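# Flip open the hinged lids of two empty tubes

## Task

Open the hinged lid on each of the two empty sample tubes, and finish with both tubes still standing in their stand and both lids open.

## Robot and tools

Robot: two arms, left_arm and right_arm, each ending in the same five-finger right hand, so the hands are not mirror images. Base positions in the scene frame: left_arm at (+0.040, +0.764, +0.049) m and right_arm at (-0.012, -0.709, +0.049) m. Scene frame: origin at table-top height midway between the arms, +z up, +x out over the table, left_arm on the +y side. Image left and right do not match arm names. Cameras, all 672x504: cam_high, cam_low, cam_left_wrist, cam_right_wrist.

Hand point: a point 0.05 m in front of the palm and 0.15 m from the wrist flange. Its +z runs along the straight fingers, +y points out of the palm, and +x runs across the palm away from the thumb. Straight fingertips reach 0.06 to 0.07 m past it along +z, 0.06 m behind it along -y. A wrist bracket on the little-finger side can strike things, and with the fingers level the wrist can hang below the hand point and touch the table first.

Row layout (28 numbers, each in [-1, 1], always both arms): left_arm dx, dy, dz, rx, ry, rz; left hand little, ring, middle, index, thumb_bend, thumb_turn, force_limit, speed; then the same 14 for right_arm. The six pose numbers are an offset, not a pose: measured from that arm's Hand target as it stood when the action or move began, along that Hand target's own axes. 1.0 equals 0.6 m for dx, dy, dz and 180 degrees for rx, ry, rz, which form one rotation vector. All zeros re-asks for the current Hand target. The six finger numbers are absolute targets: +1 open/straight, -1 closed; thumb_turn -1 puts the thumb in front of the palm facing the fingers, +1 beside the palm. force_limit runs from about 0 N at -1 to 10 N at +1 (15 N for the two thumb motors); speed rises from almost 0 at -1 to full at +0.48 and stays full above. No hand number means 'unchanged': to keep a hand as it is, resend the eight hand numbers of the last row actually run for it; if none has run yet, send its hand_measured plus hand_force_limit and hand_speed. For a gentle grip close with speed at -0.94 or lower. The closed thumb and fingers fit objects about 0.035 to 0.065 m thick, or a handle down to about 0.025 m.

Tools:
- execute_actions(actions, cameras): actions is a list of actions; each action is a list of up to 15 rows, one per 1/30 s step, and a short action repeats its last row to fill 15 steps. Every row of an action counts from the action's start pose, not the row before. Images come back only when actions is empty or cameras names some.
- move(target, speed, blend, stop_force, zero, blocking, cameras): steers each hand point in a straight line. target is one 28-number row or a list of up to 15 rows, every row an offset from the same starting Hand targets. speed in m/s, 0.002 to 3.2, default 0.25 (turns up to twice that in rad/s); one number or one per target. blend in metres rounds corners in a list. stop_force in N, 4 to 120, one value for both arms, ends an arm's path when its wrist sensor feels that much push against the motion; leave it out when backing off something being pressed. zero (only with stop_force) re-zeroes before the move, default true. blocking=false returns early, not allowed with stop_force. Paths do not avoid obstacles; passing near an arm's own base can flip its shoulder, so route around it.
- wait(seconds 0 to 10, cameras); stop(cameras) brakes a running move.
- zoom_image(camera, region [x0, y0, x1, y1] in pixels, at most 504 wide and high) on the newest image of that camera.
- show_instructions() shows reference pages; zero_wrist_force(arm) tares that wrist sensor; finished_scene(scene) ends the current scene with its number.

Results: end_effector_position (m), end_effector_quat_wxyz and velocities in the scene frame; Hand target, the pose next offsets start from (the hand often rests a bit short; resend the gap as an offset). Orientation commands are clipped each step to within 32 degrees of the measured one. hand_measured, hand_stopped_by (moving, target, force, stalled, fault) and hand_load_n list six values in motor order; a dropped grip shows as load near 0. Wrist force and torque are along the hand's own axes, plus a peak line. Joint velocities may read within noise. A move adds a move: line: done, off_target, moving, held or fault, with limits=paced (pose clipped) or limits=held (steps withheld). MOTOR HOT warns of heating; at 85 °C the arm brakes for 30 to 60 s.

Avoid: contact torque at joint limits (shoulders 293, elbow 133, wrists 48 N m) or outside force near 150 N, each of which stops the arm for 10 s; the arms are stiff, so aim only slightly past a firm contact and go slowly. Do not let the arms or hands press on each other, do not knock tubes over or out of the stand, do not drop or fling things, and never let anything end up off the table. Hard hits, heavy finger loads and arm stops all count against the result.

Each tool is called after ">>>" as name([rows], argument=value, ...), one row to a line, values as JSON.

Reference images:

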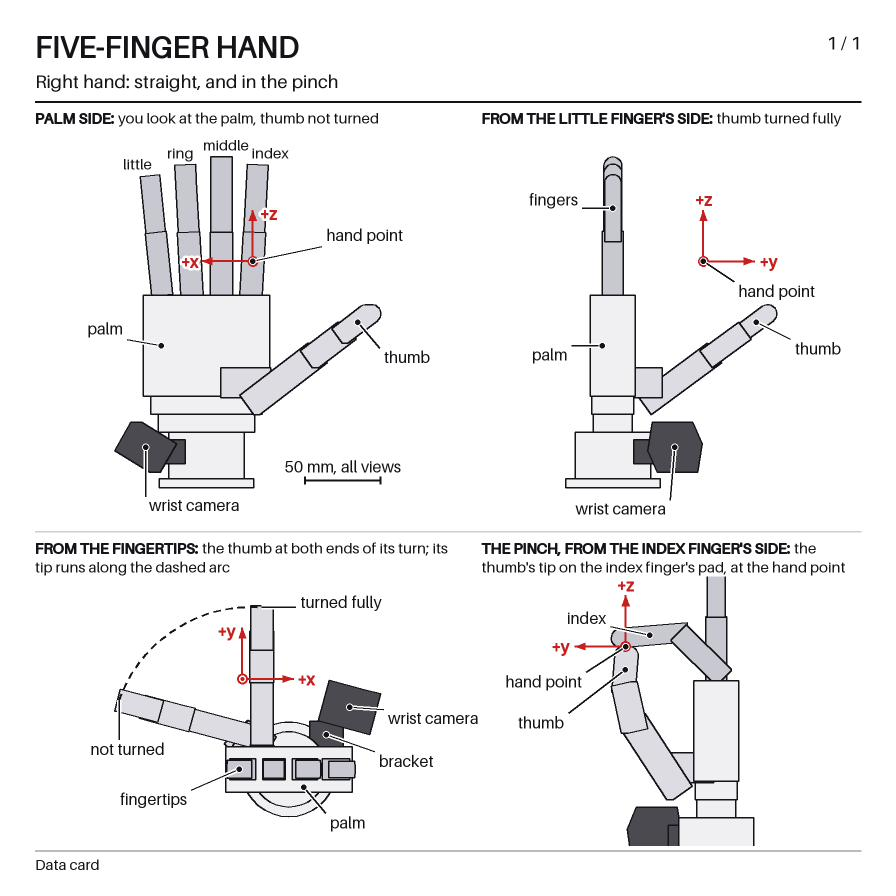

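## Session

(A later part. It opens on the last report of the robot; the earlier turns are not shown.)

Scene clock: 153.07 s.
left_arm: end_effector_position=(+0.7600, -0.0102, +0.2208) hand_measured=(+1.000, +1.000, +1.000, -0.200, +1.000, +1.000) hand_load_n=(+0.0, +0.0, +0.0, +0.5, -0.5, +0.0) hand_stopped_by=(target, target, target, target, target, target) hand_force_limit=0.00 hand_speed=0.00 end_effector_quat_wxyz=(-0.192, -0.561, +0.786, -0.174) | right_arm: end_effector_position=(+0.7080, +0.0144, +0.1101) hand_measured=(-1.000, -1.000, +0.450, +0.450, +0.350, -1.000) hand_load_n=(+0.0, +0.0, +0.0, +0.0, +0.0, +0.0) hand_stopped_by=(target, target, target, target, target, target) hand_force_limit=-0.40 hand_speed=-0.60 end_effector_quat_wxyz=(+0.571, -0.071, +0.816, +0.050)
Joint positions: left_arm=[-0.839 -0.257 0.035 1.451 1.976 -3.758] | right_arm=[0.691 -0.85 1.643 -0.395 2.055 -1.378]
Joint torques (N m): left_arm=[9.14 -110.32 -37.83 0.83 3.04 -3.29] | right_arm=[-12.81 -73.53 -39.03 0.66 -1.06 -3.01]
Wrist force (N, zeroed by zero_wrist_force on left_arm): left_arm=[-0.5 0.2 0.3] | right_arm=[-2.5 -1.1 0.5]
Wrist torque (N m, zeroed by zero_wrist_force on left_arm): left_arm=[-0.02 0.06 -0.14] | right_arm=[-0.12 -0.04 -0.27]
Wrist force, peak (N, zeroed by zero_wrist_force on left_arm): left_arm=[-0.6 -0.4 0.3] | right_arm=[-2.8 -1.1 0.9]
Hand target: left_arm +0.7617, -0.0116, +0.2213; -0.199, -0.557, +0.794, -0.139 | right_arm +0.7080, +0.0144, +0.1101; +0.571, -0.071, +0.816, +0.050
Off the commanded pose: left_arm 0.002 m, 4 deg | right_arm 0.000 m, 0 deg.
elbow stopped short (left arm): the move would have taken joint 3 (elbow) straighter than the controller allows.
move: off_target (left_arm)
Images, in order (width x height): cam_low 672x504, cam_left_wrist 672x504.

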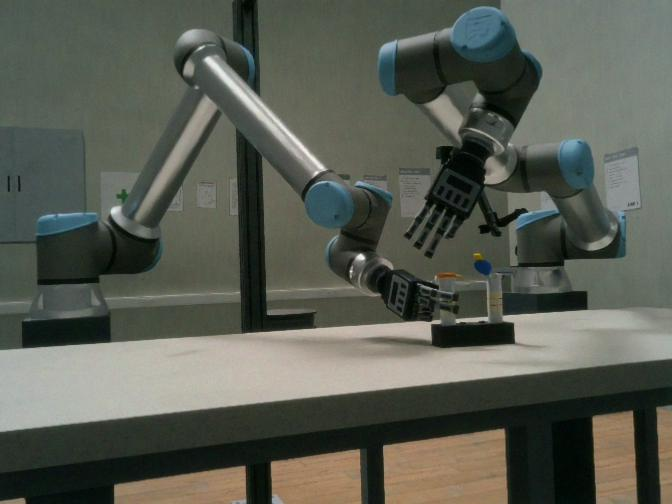

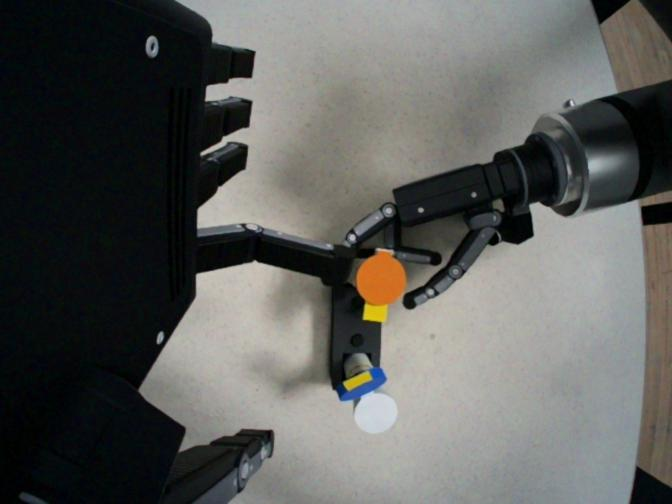

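>>> move(target=[0,0,0,0,0,0,1,1,1,-0.2,1,1,0,0,0,0,0,0,0,0,-1,-1,0.45,0.45,-0.2,-1,-0.6,-0.86], cameras=[])

>>> move(target=[0,0,0,0,0,0,1,1,1,-0.2,1,1,0,0,0,0,0,0,0,0,-1,-1,0.45,0.1,-0.2,-1,-0.5,-0.9], cameras=["cam_low","cam_left_wrist"])

>>> zoom_image(camera="cam_low", region=[418, 225, 538, 345])

>>> zoom_image(camera="cam_left_wrist", region=[280, 100, 580, 400])

Scene clock: 156.33 s.
left_arm: end_effector_position=(+0.7600, -0.0102, +0.2208) hand_measured=(+1.000, +1.000, +1.000, -0.200, +1.000, +1.000) hand_load_n=(+0.0, +0.0, +0.0, +0.0, -0.5, +0.0) hand_stopped_by=(target, target, target, target, target, target) hand_force_limit=0.00 hand_speed=0.00 end_effector_quat_wxyz=(-0.192, -0.561, +0.786, -0.174) | right_arm: end_effector_position=(+0.7080, +0.0145, +0.1101) hand_measured=(-1.000, -1.000, +0.450, +0.450, -0.162, -1.000) hand_load_n=(+0.0, +0.0, +4.5, +0.0, +3.0, +0.5) hand_stopped_by=(target, target, target, target, force, target) hand_force_limit=-0.60 hand_speed=-0.86 end_effector_quat_wxyz=(+0.571, -0.071, +0.816, +0.050)
Joint positions: left_arm=[-0.839 -0.257 0.035 1.451 1.976 -3.758] | right_arm=[0.691 -0.85 1.643 -0.395 2.055 -1.378]
Joint torques (N m): left_arm=[9.7 -110.83 -44.3 0.87 3.12 -3.22] | right_arm=[-12.25 -73.23 -37.25 -0.29 2.3 -2.61]
Wrist force (N, zeroed by zero_wrist_force on left_arm): left_arm=[-0.5 -0.3 0.3] | right_arm=[-5.0 -1.7 1.0]
Wrist torque (N m, zeroed by zero_wrist_force on left_arm): left_arm=[-0.09 0.06 -0.16] | right_arm=[-0.03 -0.16 -0.39]
Wrist force, peak (N, zeroed by zero_wrist_force on left_arm): left_arm=[-0.3 -0.4 0.8] | right_arm=[-5.4 -1.7 0.8]
Hand target: left_arm +0.7617, -0.0116, +0.2213; -0.199, -0.557, +0.794, -0.139 | right_arm +0.7080, +0.0144, +0.1101; +0.571, -0.071, +0.816, +0.050
Off the commanded pose: left_arm 0.002 m, 4 deg | right_arm 0.000 m, 0 deg.
elbow stopped short (left arm): the move would have taken joint 3 (elbow) straighter than the controller allows.
move: off_target (left_arm)
No camera images: "cameras" was empty.

Scene clock: 156.93 s.
left_arm: end_effector_position=(+0.7600, -0.0102, +0.2208) hand_measured=(+1.000, +1.000, +1.000, -0.200, +1.000, +1.000) hand_load_n=(+0.0, +0.0, +0.0, +0.0, +0.0, +0.0) hand_stopped_by=(target, target, target, target, target, target) hand_force_limit=0.00 hand_speed=0.00 end_effector_quat_wxyz=(-0.192, -0.561, +0.786, -0.174) | right_arm: end_effector_position=(+0.7080, +0.0145, +0.1101) hand_measured=(-1.000, -1.000, +0.450, +0.358, -0.162, -1.000) hand_load_n=(+0.0, +0.0, +3.5, +3.0, +4.0, +0.0) hand_stopped_by=(target, target, target, force, force, target) hand_force_limit=-0.50 hand_speed=-0.90 end_effector_quat_wxyz=(+0.571, -0.071, +0.816, +0.050)
Joint positions: left_arm=[-0.839 -0.257 0.035 1.451 1.976 -3.758] | right_arm=[0.691 -0.85 1.643 -0.395 2.055 -1.378]
Joint torques (N m): left_arm=[9.12 -110.52 -43.85 0.94 3.06 -3.33] | right_arm=[-9.02 -73.93 -34.15 -0.37 3.5 -2.43]
Wrist force (N, zeroed by zero_wrist_force on left_arm): left_arm=[-0.1 -0.4 0.3] | right_arm=[-3.6 -1.4 1.6]
Wrist torque (N m, zeroed by zero_wrist_force on left_arm): left_arm=[-0.11 0.00 -0.13] | right_arm=[-0.09 -0.15 -0.33]
Wrist force, peak (N, zeroed by zero_wrist_force on left_arm): left_arm=[-0.4 -0.5 0.4] | right_arm=[-5.1 -1.9 1.0]
Hand target: left_arm +0.7617, -0.0116, +0.2213; -0.199, -0.557, +0.794, -0.139 | right_arm +0.7080, +0.0144, +0.1101; +0.571, -0.071, +0.816, +0.050
Off the commanded pose: left_arm 0.002 m, 4 deg | right_arm 0.000 m, 0 deg.
elbow stopped short (left arm): the move would have taken joint 3 (elbow) straighter than the controller allows.
move: off_target (left_arm)
Images, in order (width x height): cam_low 672x504, cam_left_wrist 672x504.

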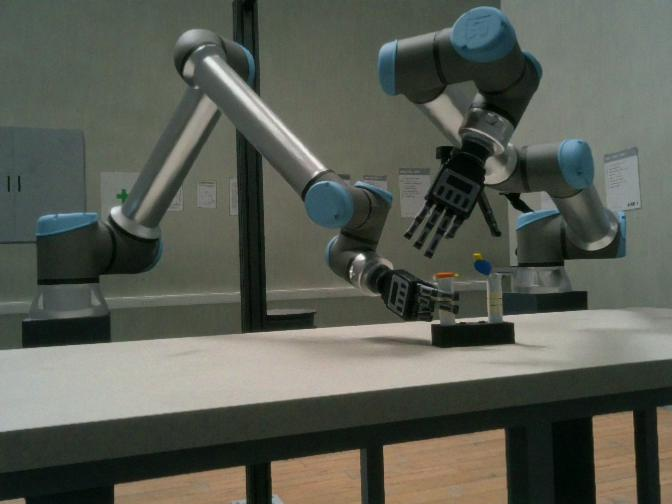

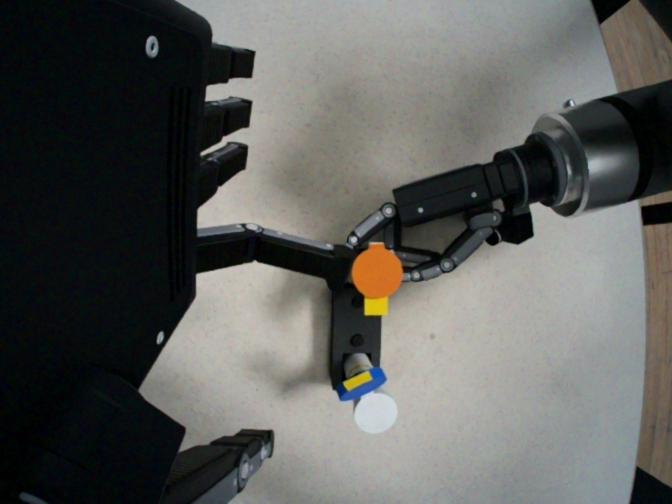

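Scaled by 4.200 from the camera's 672x504 image, which has a finer 960x720 frame.

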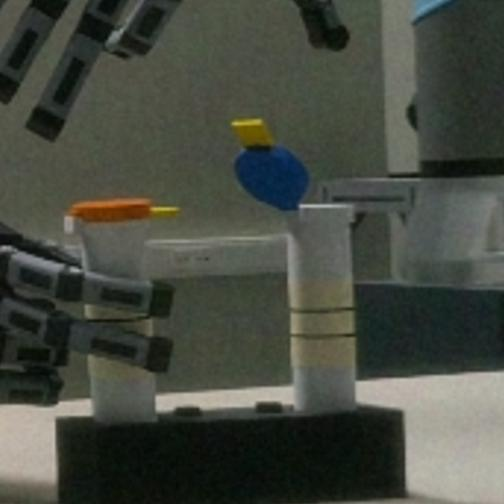

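Scaled by 1.680 from the camera's 672x504 image, which has a finer 960x720 frame.

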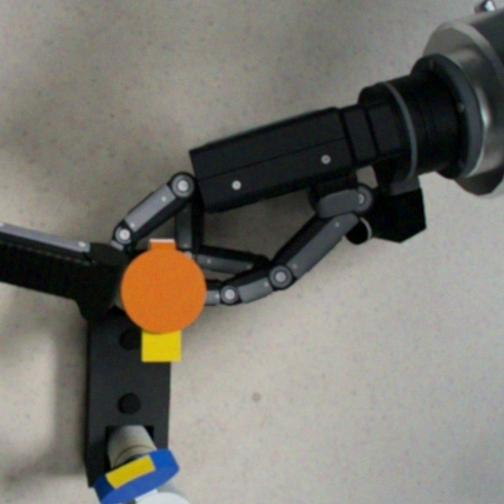

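>>> move(target=[-0.0676,-0.0056,0.0984,0,0,0,1,1,1,-0.2,1,1,0,0,0,0,0,0,0,0,-1,-1,0.45,0.1,-0.3,-1,-0.4,-0.9], speed=0.1, cameras=["cam_low","cam_left_wrist","cam_right_wrist"])

>>> zoom_image(camera="cam_low", region=[418, 225, 538, 345])

>>> zoom_image(camera="cam_left_wrist", region=[280, 150, 500, 370])

Scene clock: 161.23 s.
left_arm: end_effector_position=(+0.7662, -0.0041, +0.1501) hand_measured=(+1.000, +1.000, +1.000, -0.200, +1.000, +1.000) hand_load_n=(+0.0, +0.0, +0.0, +0.5, +0.0, +0.0) hand_stopped_by=(target, target, target, target, target, target) hand_force_limit=0.00 hand_speed=0.00 end_effector_quat_wxyz=(-0.196, -0.558, +0.792, -0.151) | right_arm: end_effector_position=(+0.7080, +0.0144, +0.1101) hand_measured=(-1.000, -1.000, +0.450, +0.358, -0.164, -1.000) hand_load_n=(-0.5, +0.0, +3.5, +3.0, +4.0, +0.0) hand_stopped_by=(target, target, target, force, force, target) hand_force_limit=-0.40 hand_speed=-0.90 end_effector_quat_wxyz=(+0.571, -0.071, +0.816, +0.050)
Joint positions: left_arm=[-0.83 -0.191 0.035 1.44 1.986 -3.729] | right_arm=[0.691 -0.85 1.643 -0.395 2.055 -1.378]
Joint torques (N m): left_arm=[9.43 -112.6 -40.23 0.23 3.02 3.21] | right_arm=[0.05 -72.4 -24.34 -0.93 3.26 -2.83]
Wrist force (N, zeroed by zero_wrist_force on left_arm): left_arm=[-0.4 -0.4 0.5] | right_arm=[-3.6 -1.4 1.5]
Wrist torque (N m, zeroed by zero_wrist_force on left_arm): left_arm=[-0.13 0.05 -0.25] | right_arm=[-0.09 -0.14 -0.34]
Wrist force, peak (N, zeroed by zero_wrist_force on left_arm): left_arm=[-1.0 -0.3 1.3] | right_arm=[-4.2 -1.6 1.5]
Hand target: left_arm +0.7676, -0.0052, +0.1501; -0.199, -0.557, +0.794, -0.139 | right_arm +0.7080, +0.0144, +0.1101; +0.571, -0.071, +0.816, +0.050
Off the commanded pose: left_arm 0.002 m, 1 deg | right_arm 0.000 m, 0 deg.
elbow stopped short (left arm): the move would have taken joint 3 (elbow) straighter than the controller allows.
move: done
Images, in order (width x height): cam_low 672x504, cam_left_wrist 672x504, cam_right_wrist 672x504.

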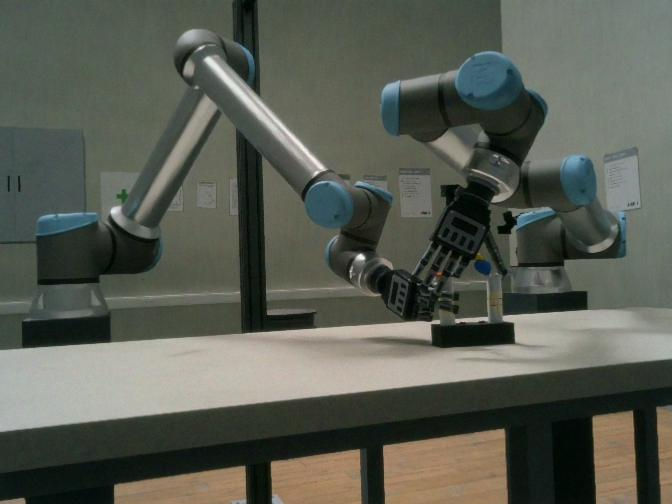

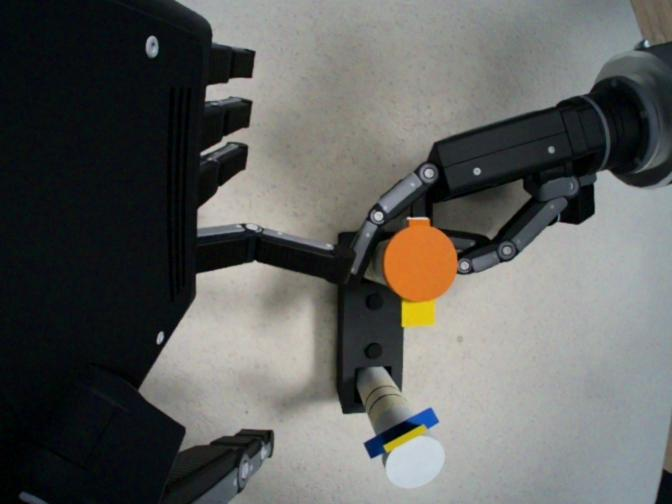

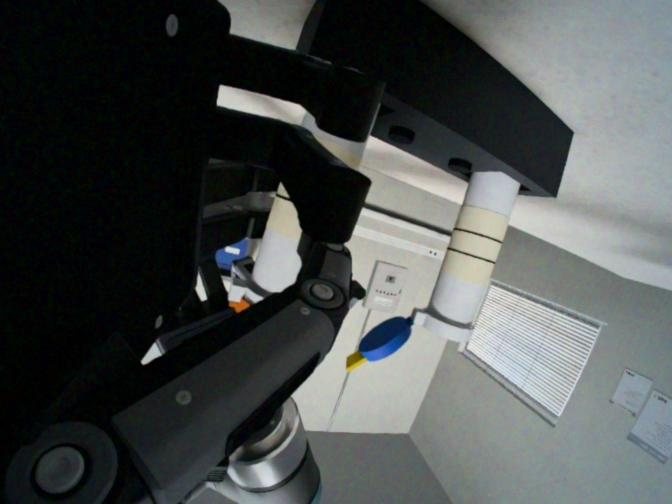

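Scaled by 4.200 from the camera's 672x504 image, which has a finer 960x720 frame.

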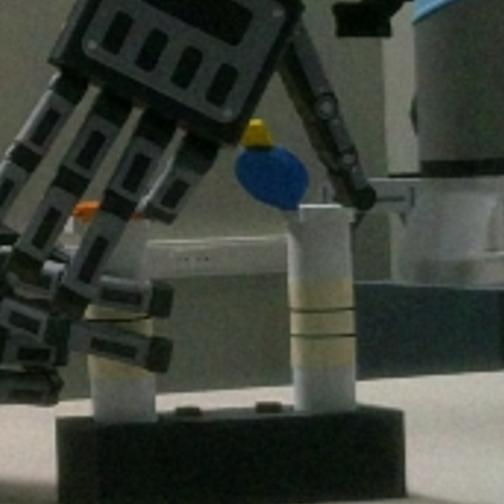

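Scaled by 2.291 from the camera's 672x504 image, which has a finer 960x720 frame.

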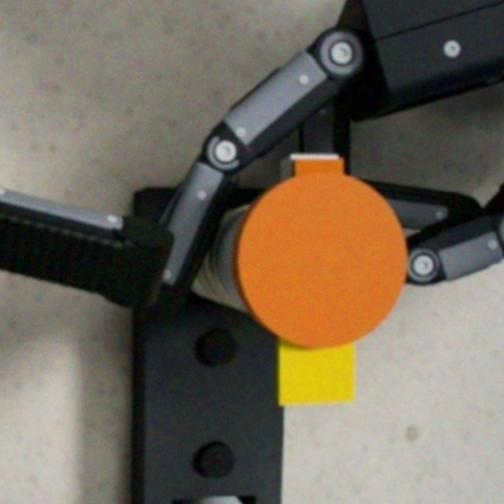

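>>> move(target=[-0.0442,0.0103,0.0049,0,0,0,1,1,1,-0.2,1,1,0,0,0,0,0,0,0,0,-1,-1,0.45,0.1,-0.3,-1,-0.4,-0.9], speed=0.08, cameras=["cam_low","cam_left_wrist"])

>>> zoom_image(camera="cam_low", region=[428, 245, 508, 305])

>>> zoom_image(camera="cam_left_wrist", region=[280, 150, 500, 370])

Scene clock: 166.53 s.
left_arm: end_effector_position=(+0.7693, +0.0176, +0.1351) hand_measured=(+1.000, +1.000, +1.000, -0.200, +1.000, +1.000) hand_load_n=(+0.0, +0.0, +0.0, +0.0, +0.0, +0.0) hand_stopped_by=(target, target, target, target, target, target) hand_force_limit=0.00 hand_speed=0.00 end_effector_quat_wxyz=(-0.199, -0.557, +0.795, -0.139) | right_arm: end_effector_position=(+0.7080, +0.0144, +0.1101) hand_measured=(-1.000, -1.000, +0.450, +0.358, -0.164, -1.000) hand_load_n=(-0.5, +0.0, +3.5, +3.0, +4.5, +0.0) hand_stopped_by=(target, target, target, force, force, target) hand_force_limit=-0.40 hand_speed=-0.90 end_effector_quat_wxyz=(+0.571, -0.071, +0.816, +0.050)
Joint positions: left_arm=[-0.814 -0.261 0.213 1.367 1.995 -3.701] | right_arm=[0.691 -0.85 1.643 -0.395 2.055 -1.378]
Joint torques (N m): left_arm=[9.16 -130.99 -30.91 1.22 -1.45 -3.29] | right_arm=[9.09 -71.6 -22.85 -0.31 3.41 -2.73]
Wrist force (N, zeroed by zero_wrist_force on left_arm): left_arm=[-0.5 -0.4 0.2] | right_arm=[-3.6 -1.2 1.2]
Wrist torque (N m, zeroed by zero_wrist_force on left_arm): left_arm=[-0.10 0.08 -0.07] | right_arm=[-0.04 -0.15 -0.32]
Wrist force, peak (N, zeroed by zero_wrist_force on left_arm): left_arm=[-0.8 -0.2 0.5] | right_arm=[-4.1 -1.3 1.6]
Hand target: left_arm +0.7693, +0.0176, +0.1351; -0.199, -0.557, +0.794, -0.139 | right_arm +0.7080, +0.0144, +0.1101; +0.571, -0.071, +0.816, +0.050
Off the commanded pose: left_arm 0.000 m, 0 deg | right_arm 0.000 m, 0 deg.
move: done
Images, in order (width x height): cam_low 672x504, cam_left_wrist 672x504.

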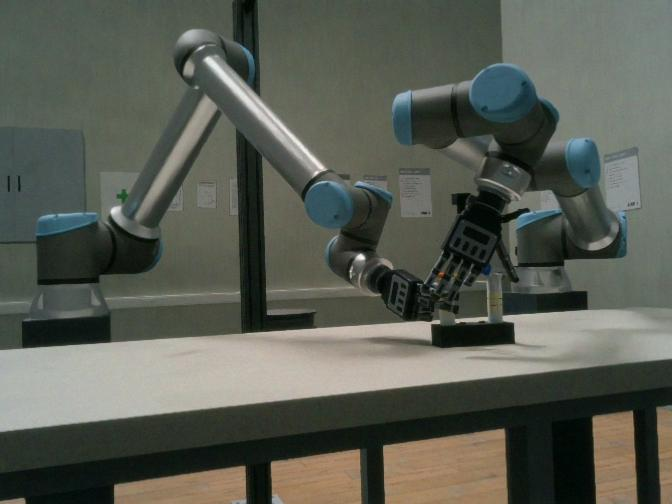

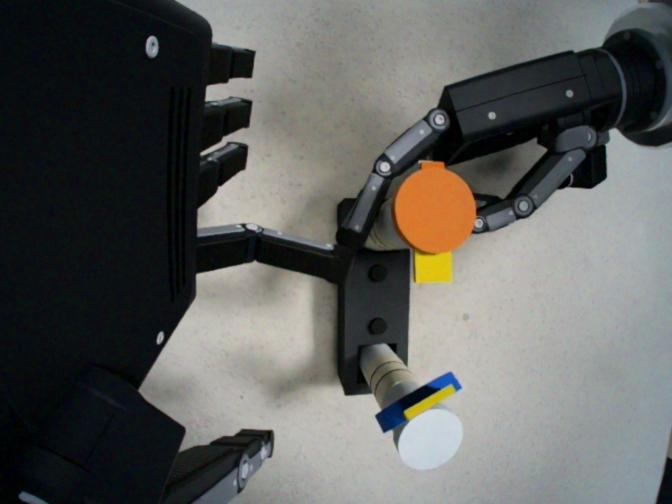

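Scaled by 6.300 from the camera's 672x504 image, which has a finer 960x720 frame.

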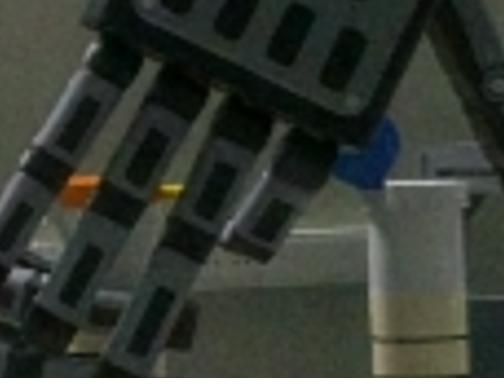

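Scaled by 2.291 from the camera's 672x504 image, which has a finer 960x720 frame.

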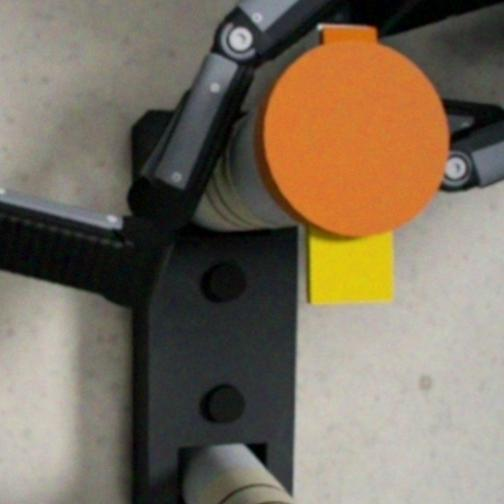

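>>> zoom_image(camera="cam_low", region=[440, 255, 480, 295])

>>> zoom_image(camera="cam_left_wrist", region=[180, 180, 360, 300])

Scaled by 12.600 from the camera's 672x504 image, which has a finer 960x720 frame.

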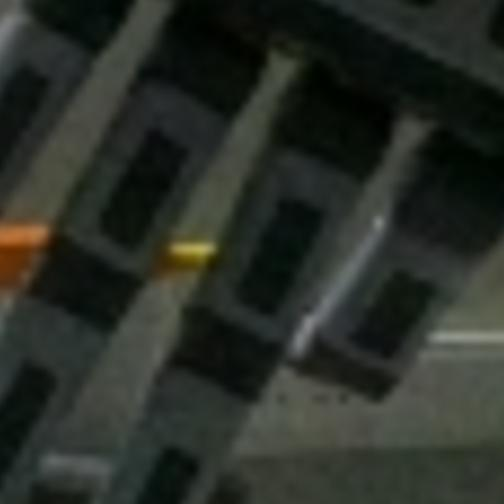

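Scaled by 2.800 from the camera's 672x504 image, which has a finer 960x720 frame.

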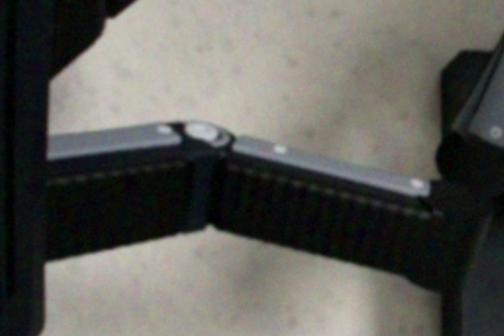

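>>> move(target=[0,0.0333,0,0,0,0,1,1,1,-0.1,1,1,0,0,0,0,0,0,0,0,-1,-1,0.45,0.1,-0.3,-1,-0.4,-0.9], speed=0.05, stop_force=5, cameras=["cam_low","cam_left_wrist"])

>>> zoom_image(camera="cam_low", region=[440, 255, 480, 295])

>>> zoom_image(camera="cam_left_wrist", region=[280, 150, 500, 370])

Scene clock: 175.07 s.
left_arm: end_effector_position=(+0.7505, +0.0245, +0.1351) hand_measured=(+1.000, +1.000, +1.000, -0.100, +1.000, +1.000) hand_load_n=(+0.0, +0.0, +0.0, +0.0, +0.0, +0.0) hand_stopped_by=(target, target, target, target, target, target) hand_force_limit=0.00 hand_speed=0.00 end_effector_quat_wxyz=(-0.199, -0.557, +0.794, -0.139) | right_arm: end_effector_position=(+0.7080, +0.0144, +0.1101) hand_measured=(-1.000, -1.000, +0.450, +0.358, -0.164, -1.000) hand_load_n=(+0.0, +0.0, +3.5, +3.0, +4.0, +0.0) hand_stopped_by=(target, target, target, force, force, target) hand_force_limit=-0.40 hand_speed=-0.90 end_effector_quat_wxyz=(+0.571, -0.071, +0.816, +0.050)
Joint positions: left_arm=[-0.823 -0.363 0.418 1.259 1.993 -3.711] | right_arm=[0.691 -0.85 1.643 -0.395 2.055 -1.378]
Joint torques (N m): left_arm=[-10.93 -130.2 -30.05 1.13 -1.52 -3.34] | right_arm=[14.27 -73.43 -25.36 -0.44 3.3 -3.06]
Wrist force (N, zeroed by zero_wrist_force on left_arm): left_arm=[-0.2 -0.4 0.3] | right_arm=[-3.8 -1.5 1.4]
Wrist torque (N m, zeroed by zero_wrist_force on left_arm): left_arm=[-0.12 0.04 0.00] | right_arm=[-0.11 -0.12 -0.34]
Wrist force, peak (N, zeroed by zero_wrist_force on left_arm): left_arm=[-0.7 -0.7 0.2] | right_arm=[-4.0 -1.7 1.4]
Hand target: left_arm +0.7505, +0.0245, +0.1351; -0.199, -0.557, +0.794, -0.139 | right_arm +0.7080, +0.0144, +0.1101; +0.571, -0.071, +0.816, +0.050
Off the commanded pose: left_arm 0.000 m, 0 deg | right_arm 0.000 m, 0 deg.
move: done
Images, in order (width x height): cam_low 672x504, cam_left_wrist 672x504.

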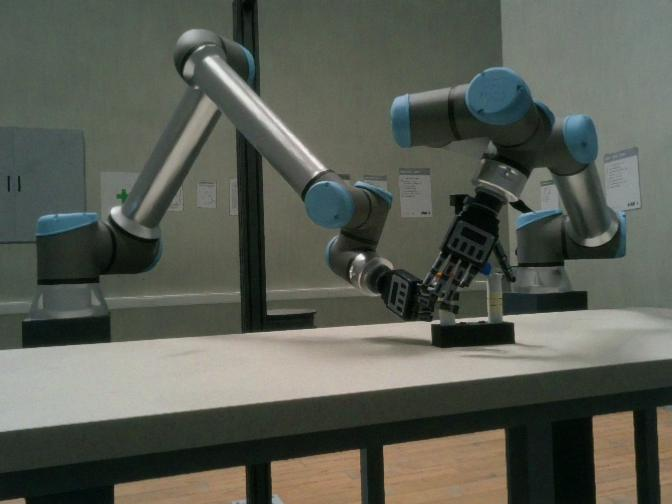

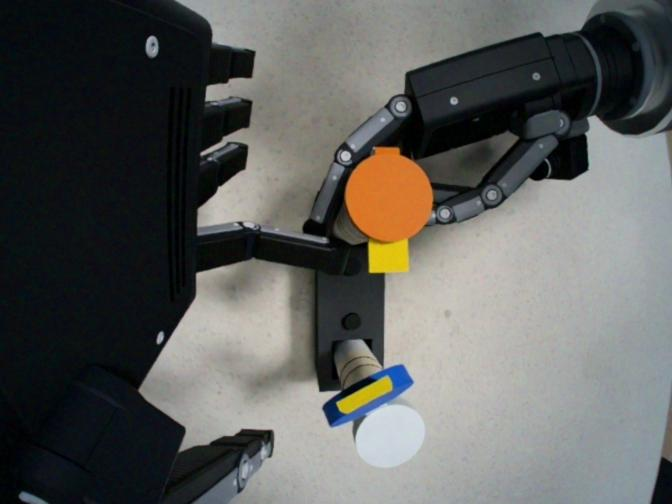

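Scaled by 12.600 from the camera's 672x504 image, which has a finer 960x720 frame.

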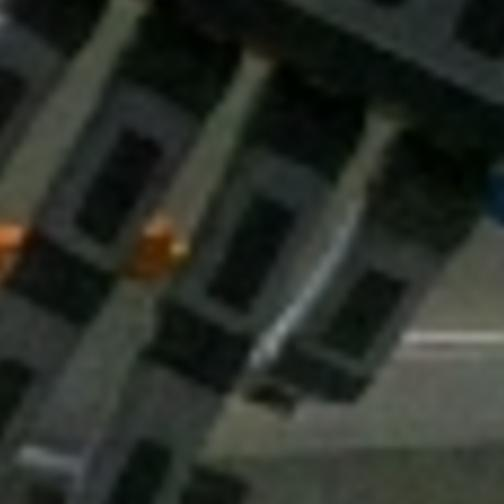

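Scaled by 2.291 from the camera's 672x504 image, which has a finer 960x720 frame.

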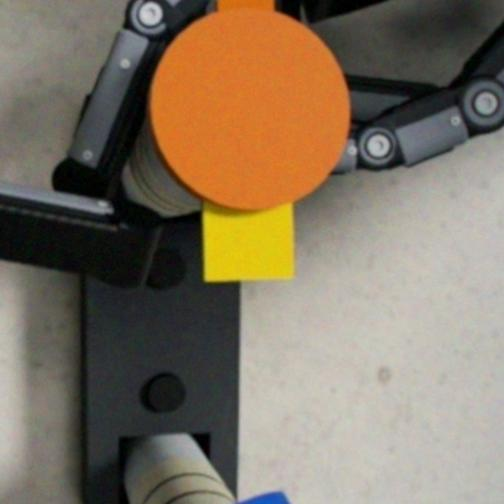

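>>> move(target=[0.0026,0.0268,0.0014,0,0,0,1,1,1,-0.1,1,1,0,0,0,0,0,0,0,0,-1,-1,0.45,0.1,-0.3,-1,-0.4,-0.9], speed=0.04, stop_force=5, cameras=["cam_low","cam_left_wrist"])

>>> zoom_image(camera="cam_low", region=[440, 255, 480, 295])

>>> zoom_image(camera="cam_left_wrist", region=[220, 200, 440, 420])

Scene clock: 177.93 s.
left_arm: end_effector_position=(+0.7348, +0.0283, +0.1351) hand_measured=(+1.000, +1.000, +1.000, -0.100, +1.000, +1.000) hand_load_n=(+0.0, +0.0, +0.0, +0.0, +0.0, +0.0) hand_stopped_by=(target, target, target, target, target, target) hand_force_limit=0.00 hand_speed=0.00 end_effector_quat_wxyz=(-0.199, -0.557, +0.794, -0.139) | right_arm: end_effector_position=(+0.7080, +0.0144, +0.1101) hand_measured=(-1.000, -1.000, +0.450, +0.358, -0.164, -1.000) hand_load_n=(+0.0, +0.0, +3.5, +3.0, +4.5, +0.0) hand_stopped_by=(target, target, target, force, force, target) hand_force_limit=-0.40 hand_speed=-0.90 end_effector_quat_wxyz=(+0.571, -0.071, +0.816, +0.050)
Joint positions: left_arm=[-0.832 -0.416 0.524 1.203 1.99 -3.721] | right_arm=[0.691 -0.85 1.643 -0.395 2.055 -1.378]
Joint torques (N m): left_arm=[-12.57 -129.55 -29.74 1.13 -1.51 -3.21] | right_arm=[14.74 -71.22 -23.23 -0.24 3.29 -2.75]
Wrist force (N, zeroed by zero_wrist_force on left_arm): left_arm=[-0.1 -0.6 0.2] | right_arm=[-3.9 -1.2 1.1]
Wrist torque (N m, zeroed by zero_wrist_force on left_arm): left_arm=[-0.14 0.02 0.00] | right_arm=[-0.04 -0.10 -0.34]
Wrist force, peak (N, zeroed by zero_wrist_force on left_arm): left_arm=[-0.1 -0.9 0.3] | right_arm=[-4.2 -1.3 1.6]
Hand target: left_arm +0.7348, +0.0283, +0.1351; -0.199, -0.557, +0.794, -0.139 | right_arm +0.7080, +0.0144, +0.1101; +0.571, -0.071, +0.816, +0.050
Off the commanded pose: left_arm 0.000 m, 0 deg | right_arm 0.000 m, 0 deg.
move: done
Images, in order (width x height): cam_low 672x504, cam_left_wrist 672x504.

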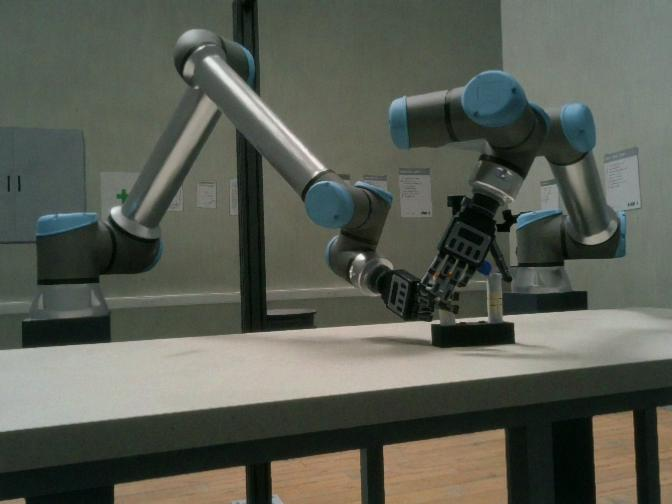

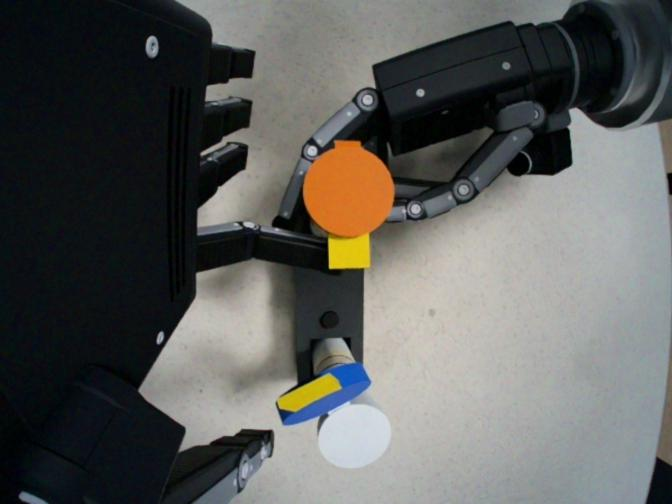

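Scaled by 12.600 from the camera's 672x504 image, which has a finer 960x720 frame.

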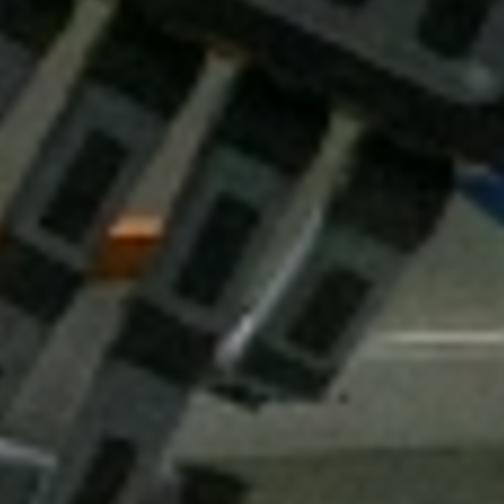

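Scaled by 2.291 from the camera's 672x504 image, which has a finer 960x720 frame.

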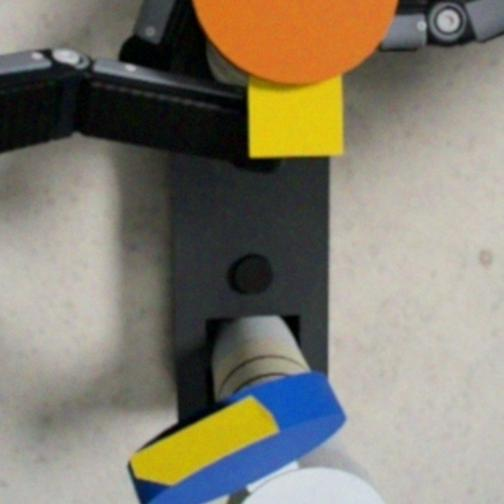

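>>> move([
  [0.0011,0.0049,0.0006,0,0,0,1,1,1,-0.1,1,1,0,0,0,0,0,0,0,0,-1,-1,0.45,0.1,-0.3,-1,-0.4,-0.9],
  [0.0105,0.0049,-0.017,0,0,0,1,1,1,-0.1,1,1,0,0,0,0,0,0,0,0,-1,-1,0.45,0.1,-0.3,-1,-0.4,-0.9],
], speed=0.015, stop_force=9, cameras=["cam_low","cam_left_wrist"])

>>> zoom_image(camera="cam_low", region=[420, 235, 500, 315])

>>> zoom_image(camera="cam_left_wrist", region=[220, 120, 440, 340])

Scene clock: 181.13 s.
left_arm: end_effector_position=(+0.7317, +0.0286, +0.1470) hand_measured=(+1.000, +1.000, +1.000, -0.100, +1.000, +1.000) hand_load_n=(+0.0, +0.0, +0.0, +0.0, +0.0, +0.0) hand_stopped_by=(target, target, target, target, target, target) hand_force_limit=0.00 hand_speed=0.00 end_effector_quat_wxyz=(-0.199, -0.557, +0.794, -0.139) | right_arm: end_effector_position=(+0.7080, +0.0144, +0.1101) hand_measured=(-1.000, -1.000, +0.450, +0.358, -0.164, -1.000) hand_load_n=(+0.0, +0.0, +2.5, +3.5, +4.0, +0.5) hand_stopped_by=(target, target, target, force, force, target) hand_force_limit=-0.40 hand_speed=-0.90 end_effector_quat_wxyz=(+0.571, -0.071, +0.816, +0.050)
Joint positions: left_arm=[-0.835 -0.429 0.527 1.211 1.99 -3.723] | right_arm=[0.691 -0.85 1.643 -0.395 2.055 -1.378]
Joint torques (N m): left_arm=[-10.64 -128.56 -47.2 6.11 0.64 -1.96] | right_arm=[15.89 -73.52 -24.39 -0.15 3.63 -2.64]
Wrist force (N, zeroed by zero_wrist_force on left_arm): left_arm=[-0.7 -0.6 0.3] | right_arm=[-3.9 -1.0 0.9]
Wrist torque (N m, zeroed by zero_wrist_force on left_arm): left_arm=[-0.15 0.06 -0.02] | right_arm=[-0.04 -0.09 -0.31]
Wrist force, peak (N, zeroed by zero_wrist_force on left_arm): left_arm=[-1.0 -0.8 3.4] | right_arm=[-6.0 -0.6 0.2]
Hand target: left_arm +0.7317, +0.0286, +0.1470; -0.199, -0.557, +0.794, -0.139 | right_arm +0.7080, +0.0144, +0.1101; +0.571, -0.071, +0.816, +0.050
Off the commanded pose: left_arm 0.000 m, 0 deg | right_arm 0.000 m, 0 deg.
move: done
Images, in order (width x height): cam_low 672x504, cam_left_wrist 672x504.

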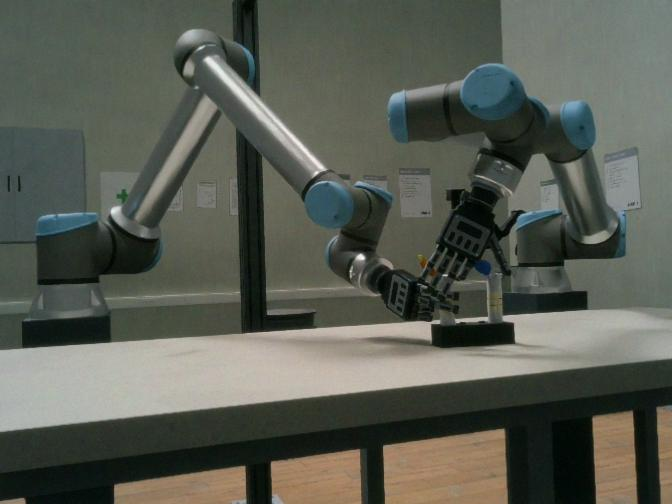

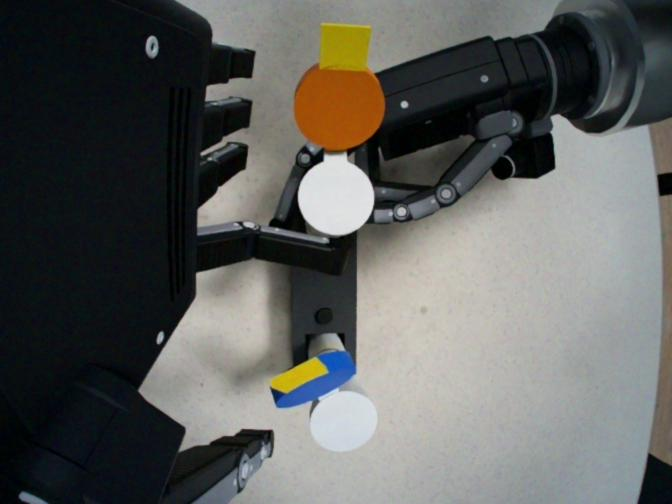

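Scaled by 6.300 from the camera's 672x504 image, which has a finer 960x720 frame.

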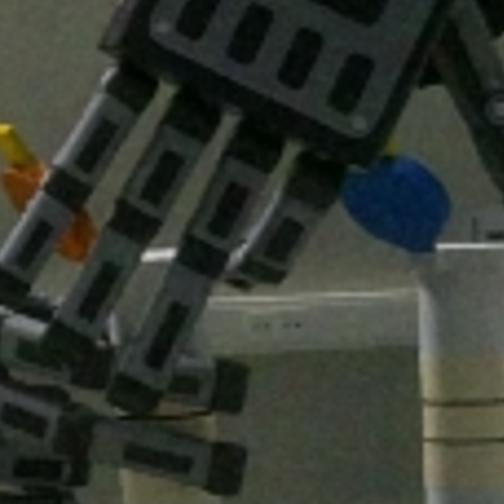

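Scaled by 2.291 from the camera's 672x504 image, which has a finer 960x720 frame.

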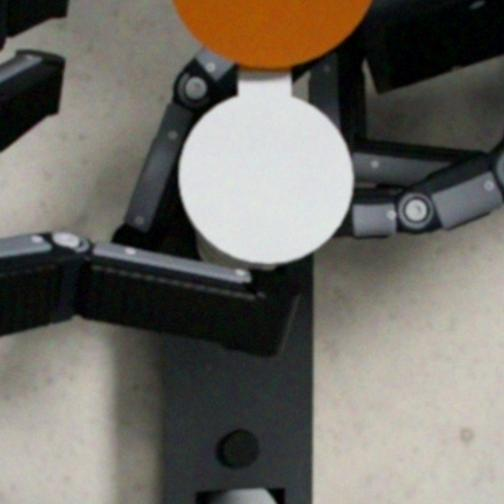

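>>> move([
  [0,-0.1,0,0,0,0,1,1,1,-0.1,1,1,0,0,0,0,0,0,0,0,-1,-1,0.45,0.1,-0.3,-1,-0.4,-0.9],
  [-0.0445,-0.0429,-0.2503,0,0,0,1,1,1,-0.1,1,1,0,0,0,0,0,0,0,0,-1,-1,0.45,0.1,-0.3,-1,-0.4,-0.9],
], speed=0.15, blend=0.015, cameras=["cam_high","cam_low","cam_left_wrist"])

>>> zoom_image(camera="cam_low", region=[418, 225, 538, 345])

Scene clock: 184.10 s.
left_arm: end_effector_position=(+0.7881, +0.1083, +0.2670) hand_measured=(+1.000, +1.000, +1.000, -0.100, +1.000, +1.000) hand_load_n=(-0.5, +0.0, +0.0, +0.0, +0.0, +0.0) hand_stopped_by=(target, target, target, target, target, target) hand_force_limit=0.00 hand_speed=0.00 end_effector_quat_wxyz=(-0.199, -0.557, +0.794, -0.139) | right_arm: end_effector_position=(+0.7080, +0.0144, +0.1101) hand_measured=(-1.000, -1.000, +0.450, +0.358, -0.164, -1.000) hand_load_n=(+0.0, +0.0, +2.5, +3.5, +4.0, +0.5) hand_stopped_by=(target, target, target, force, force, target) hand_force_limit=-0.40 hand_speed=-0.90 end_effector_quat_wxyz=(+0.571, -0.071, +0.816, +0.050)
Joint positions: left_arm=[-0.74 -0.441 0.349 1.443 2.012 -3.622] | right_arm=[0.691 -0.85 1.643 -0.395 2.055 -1.378]
Joint torques (N m): left_arm=[9.28 -123.2 -28.8 1.1 -1.37 -3.09] | right_arm=[14.2 -72.88 -23.25 -0.51 1.86 -2.7]
Wrist force (N, zeroed by zero_wrist_force on left_arm): left_arm=[-0.3 -0.8 0.0] | right_arm=[-4.0 -0.6 0.7]
Wrist torque (N m, zeroed by zero_wrist_force on left_arm): left_arm=[-0.17 0.05 -0.21] | right_arm=[-0.02 -0.10 -0.30]
Wrist force, peak (N, zeroed by zero_wrist_force on left_arm): left_arm=[-0.5 -1.1 0.9] | right_arm=[-4.2 -2.4 0.9]
Hand target: left_arm +0.7881, +0.1083, +0.2670; -0.199, -0.557, +0.794, -0.139 | right_arm +0.7080, +0.0144, +0.1101; +0.571, -0.071, +0.816, +0.050
Off the commanded pose: left_arm 0.000 m, 0 deg | right_arm 0.000 m, 0 deg.
move: done
Images, in order (width x height): cam_high 672x504, cam_low 672x504, cam_left_wrist 672x504.

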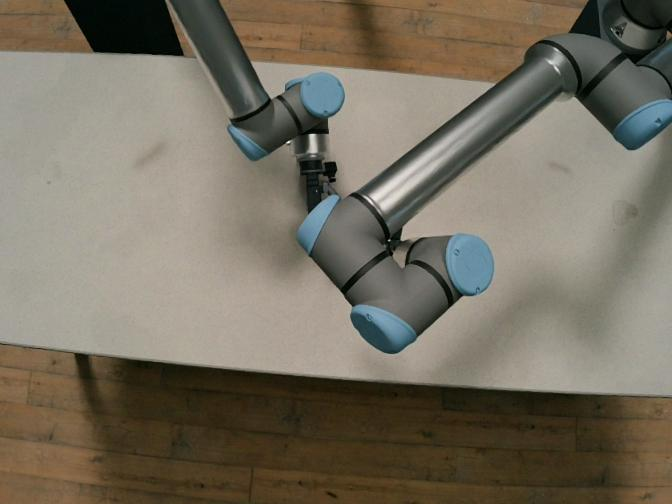

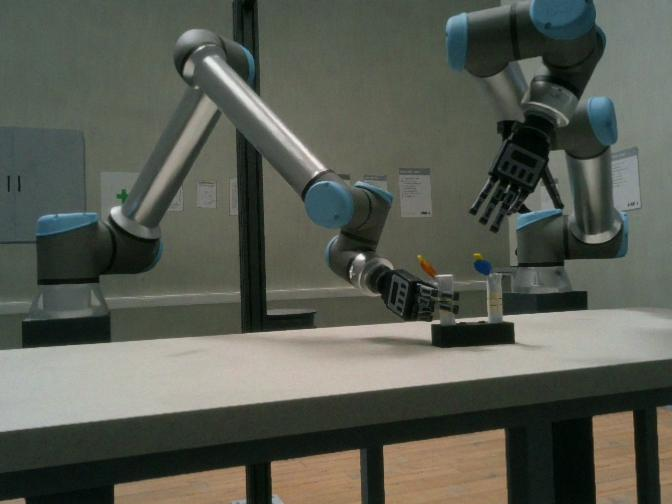

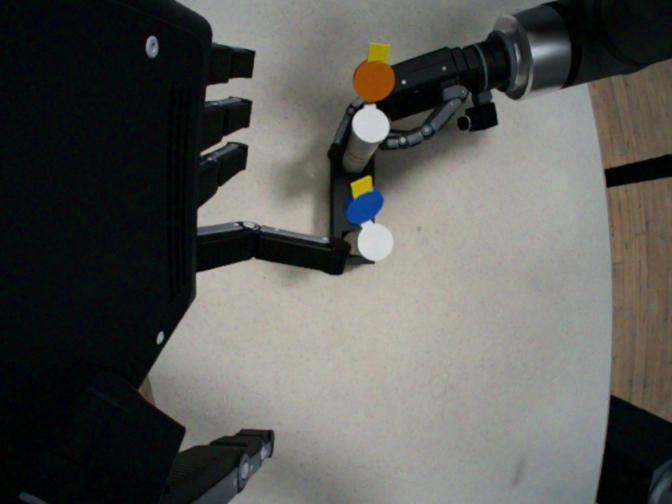

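Scaled by 4.200 from the camera's 672x504 image, which has a finer 960x720 frame.

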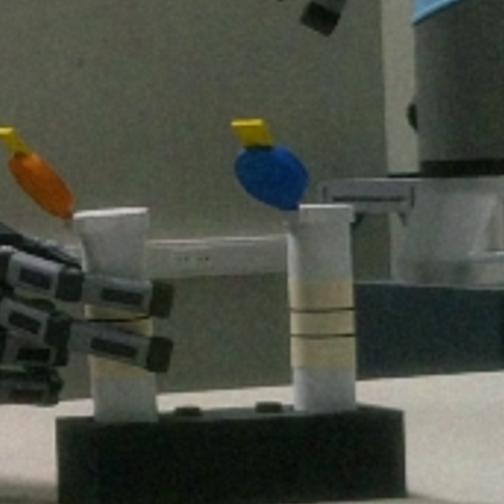

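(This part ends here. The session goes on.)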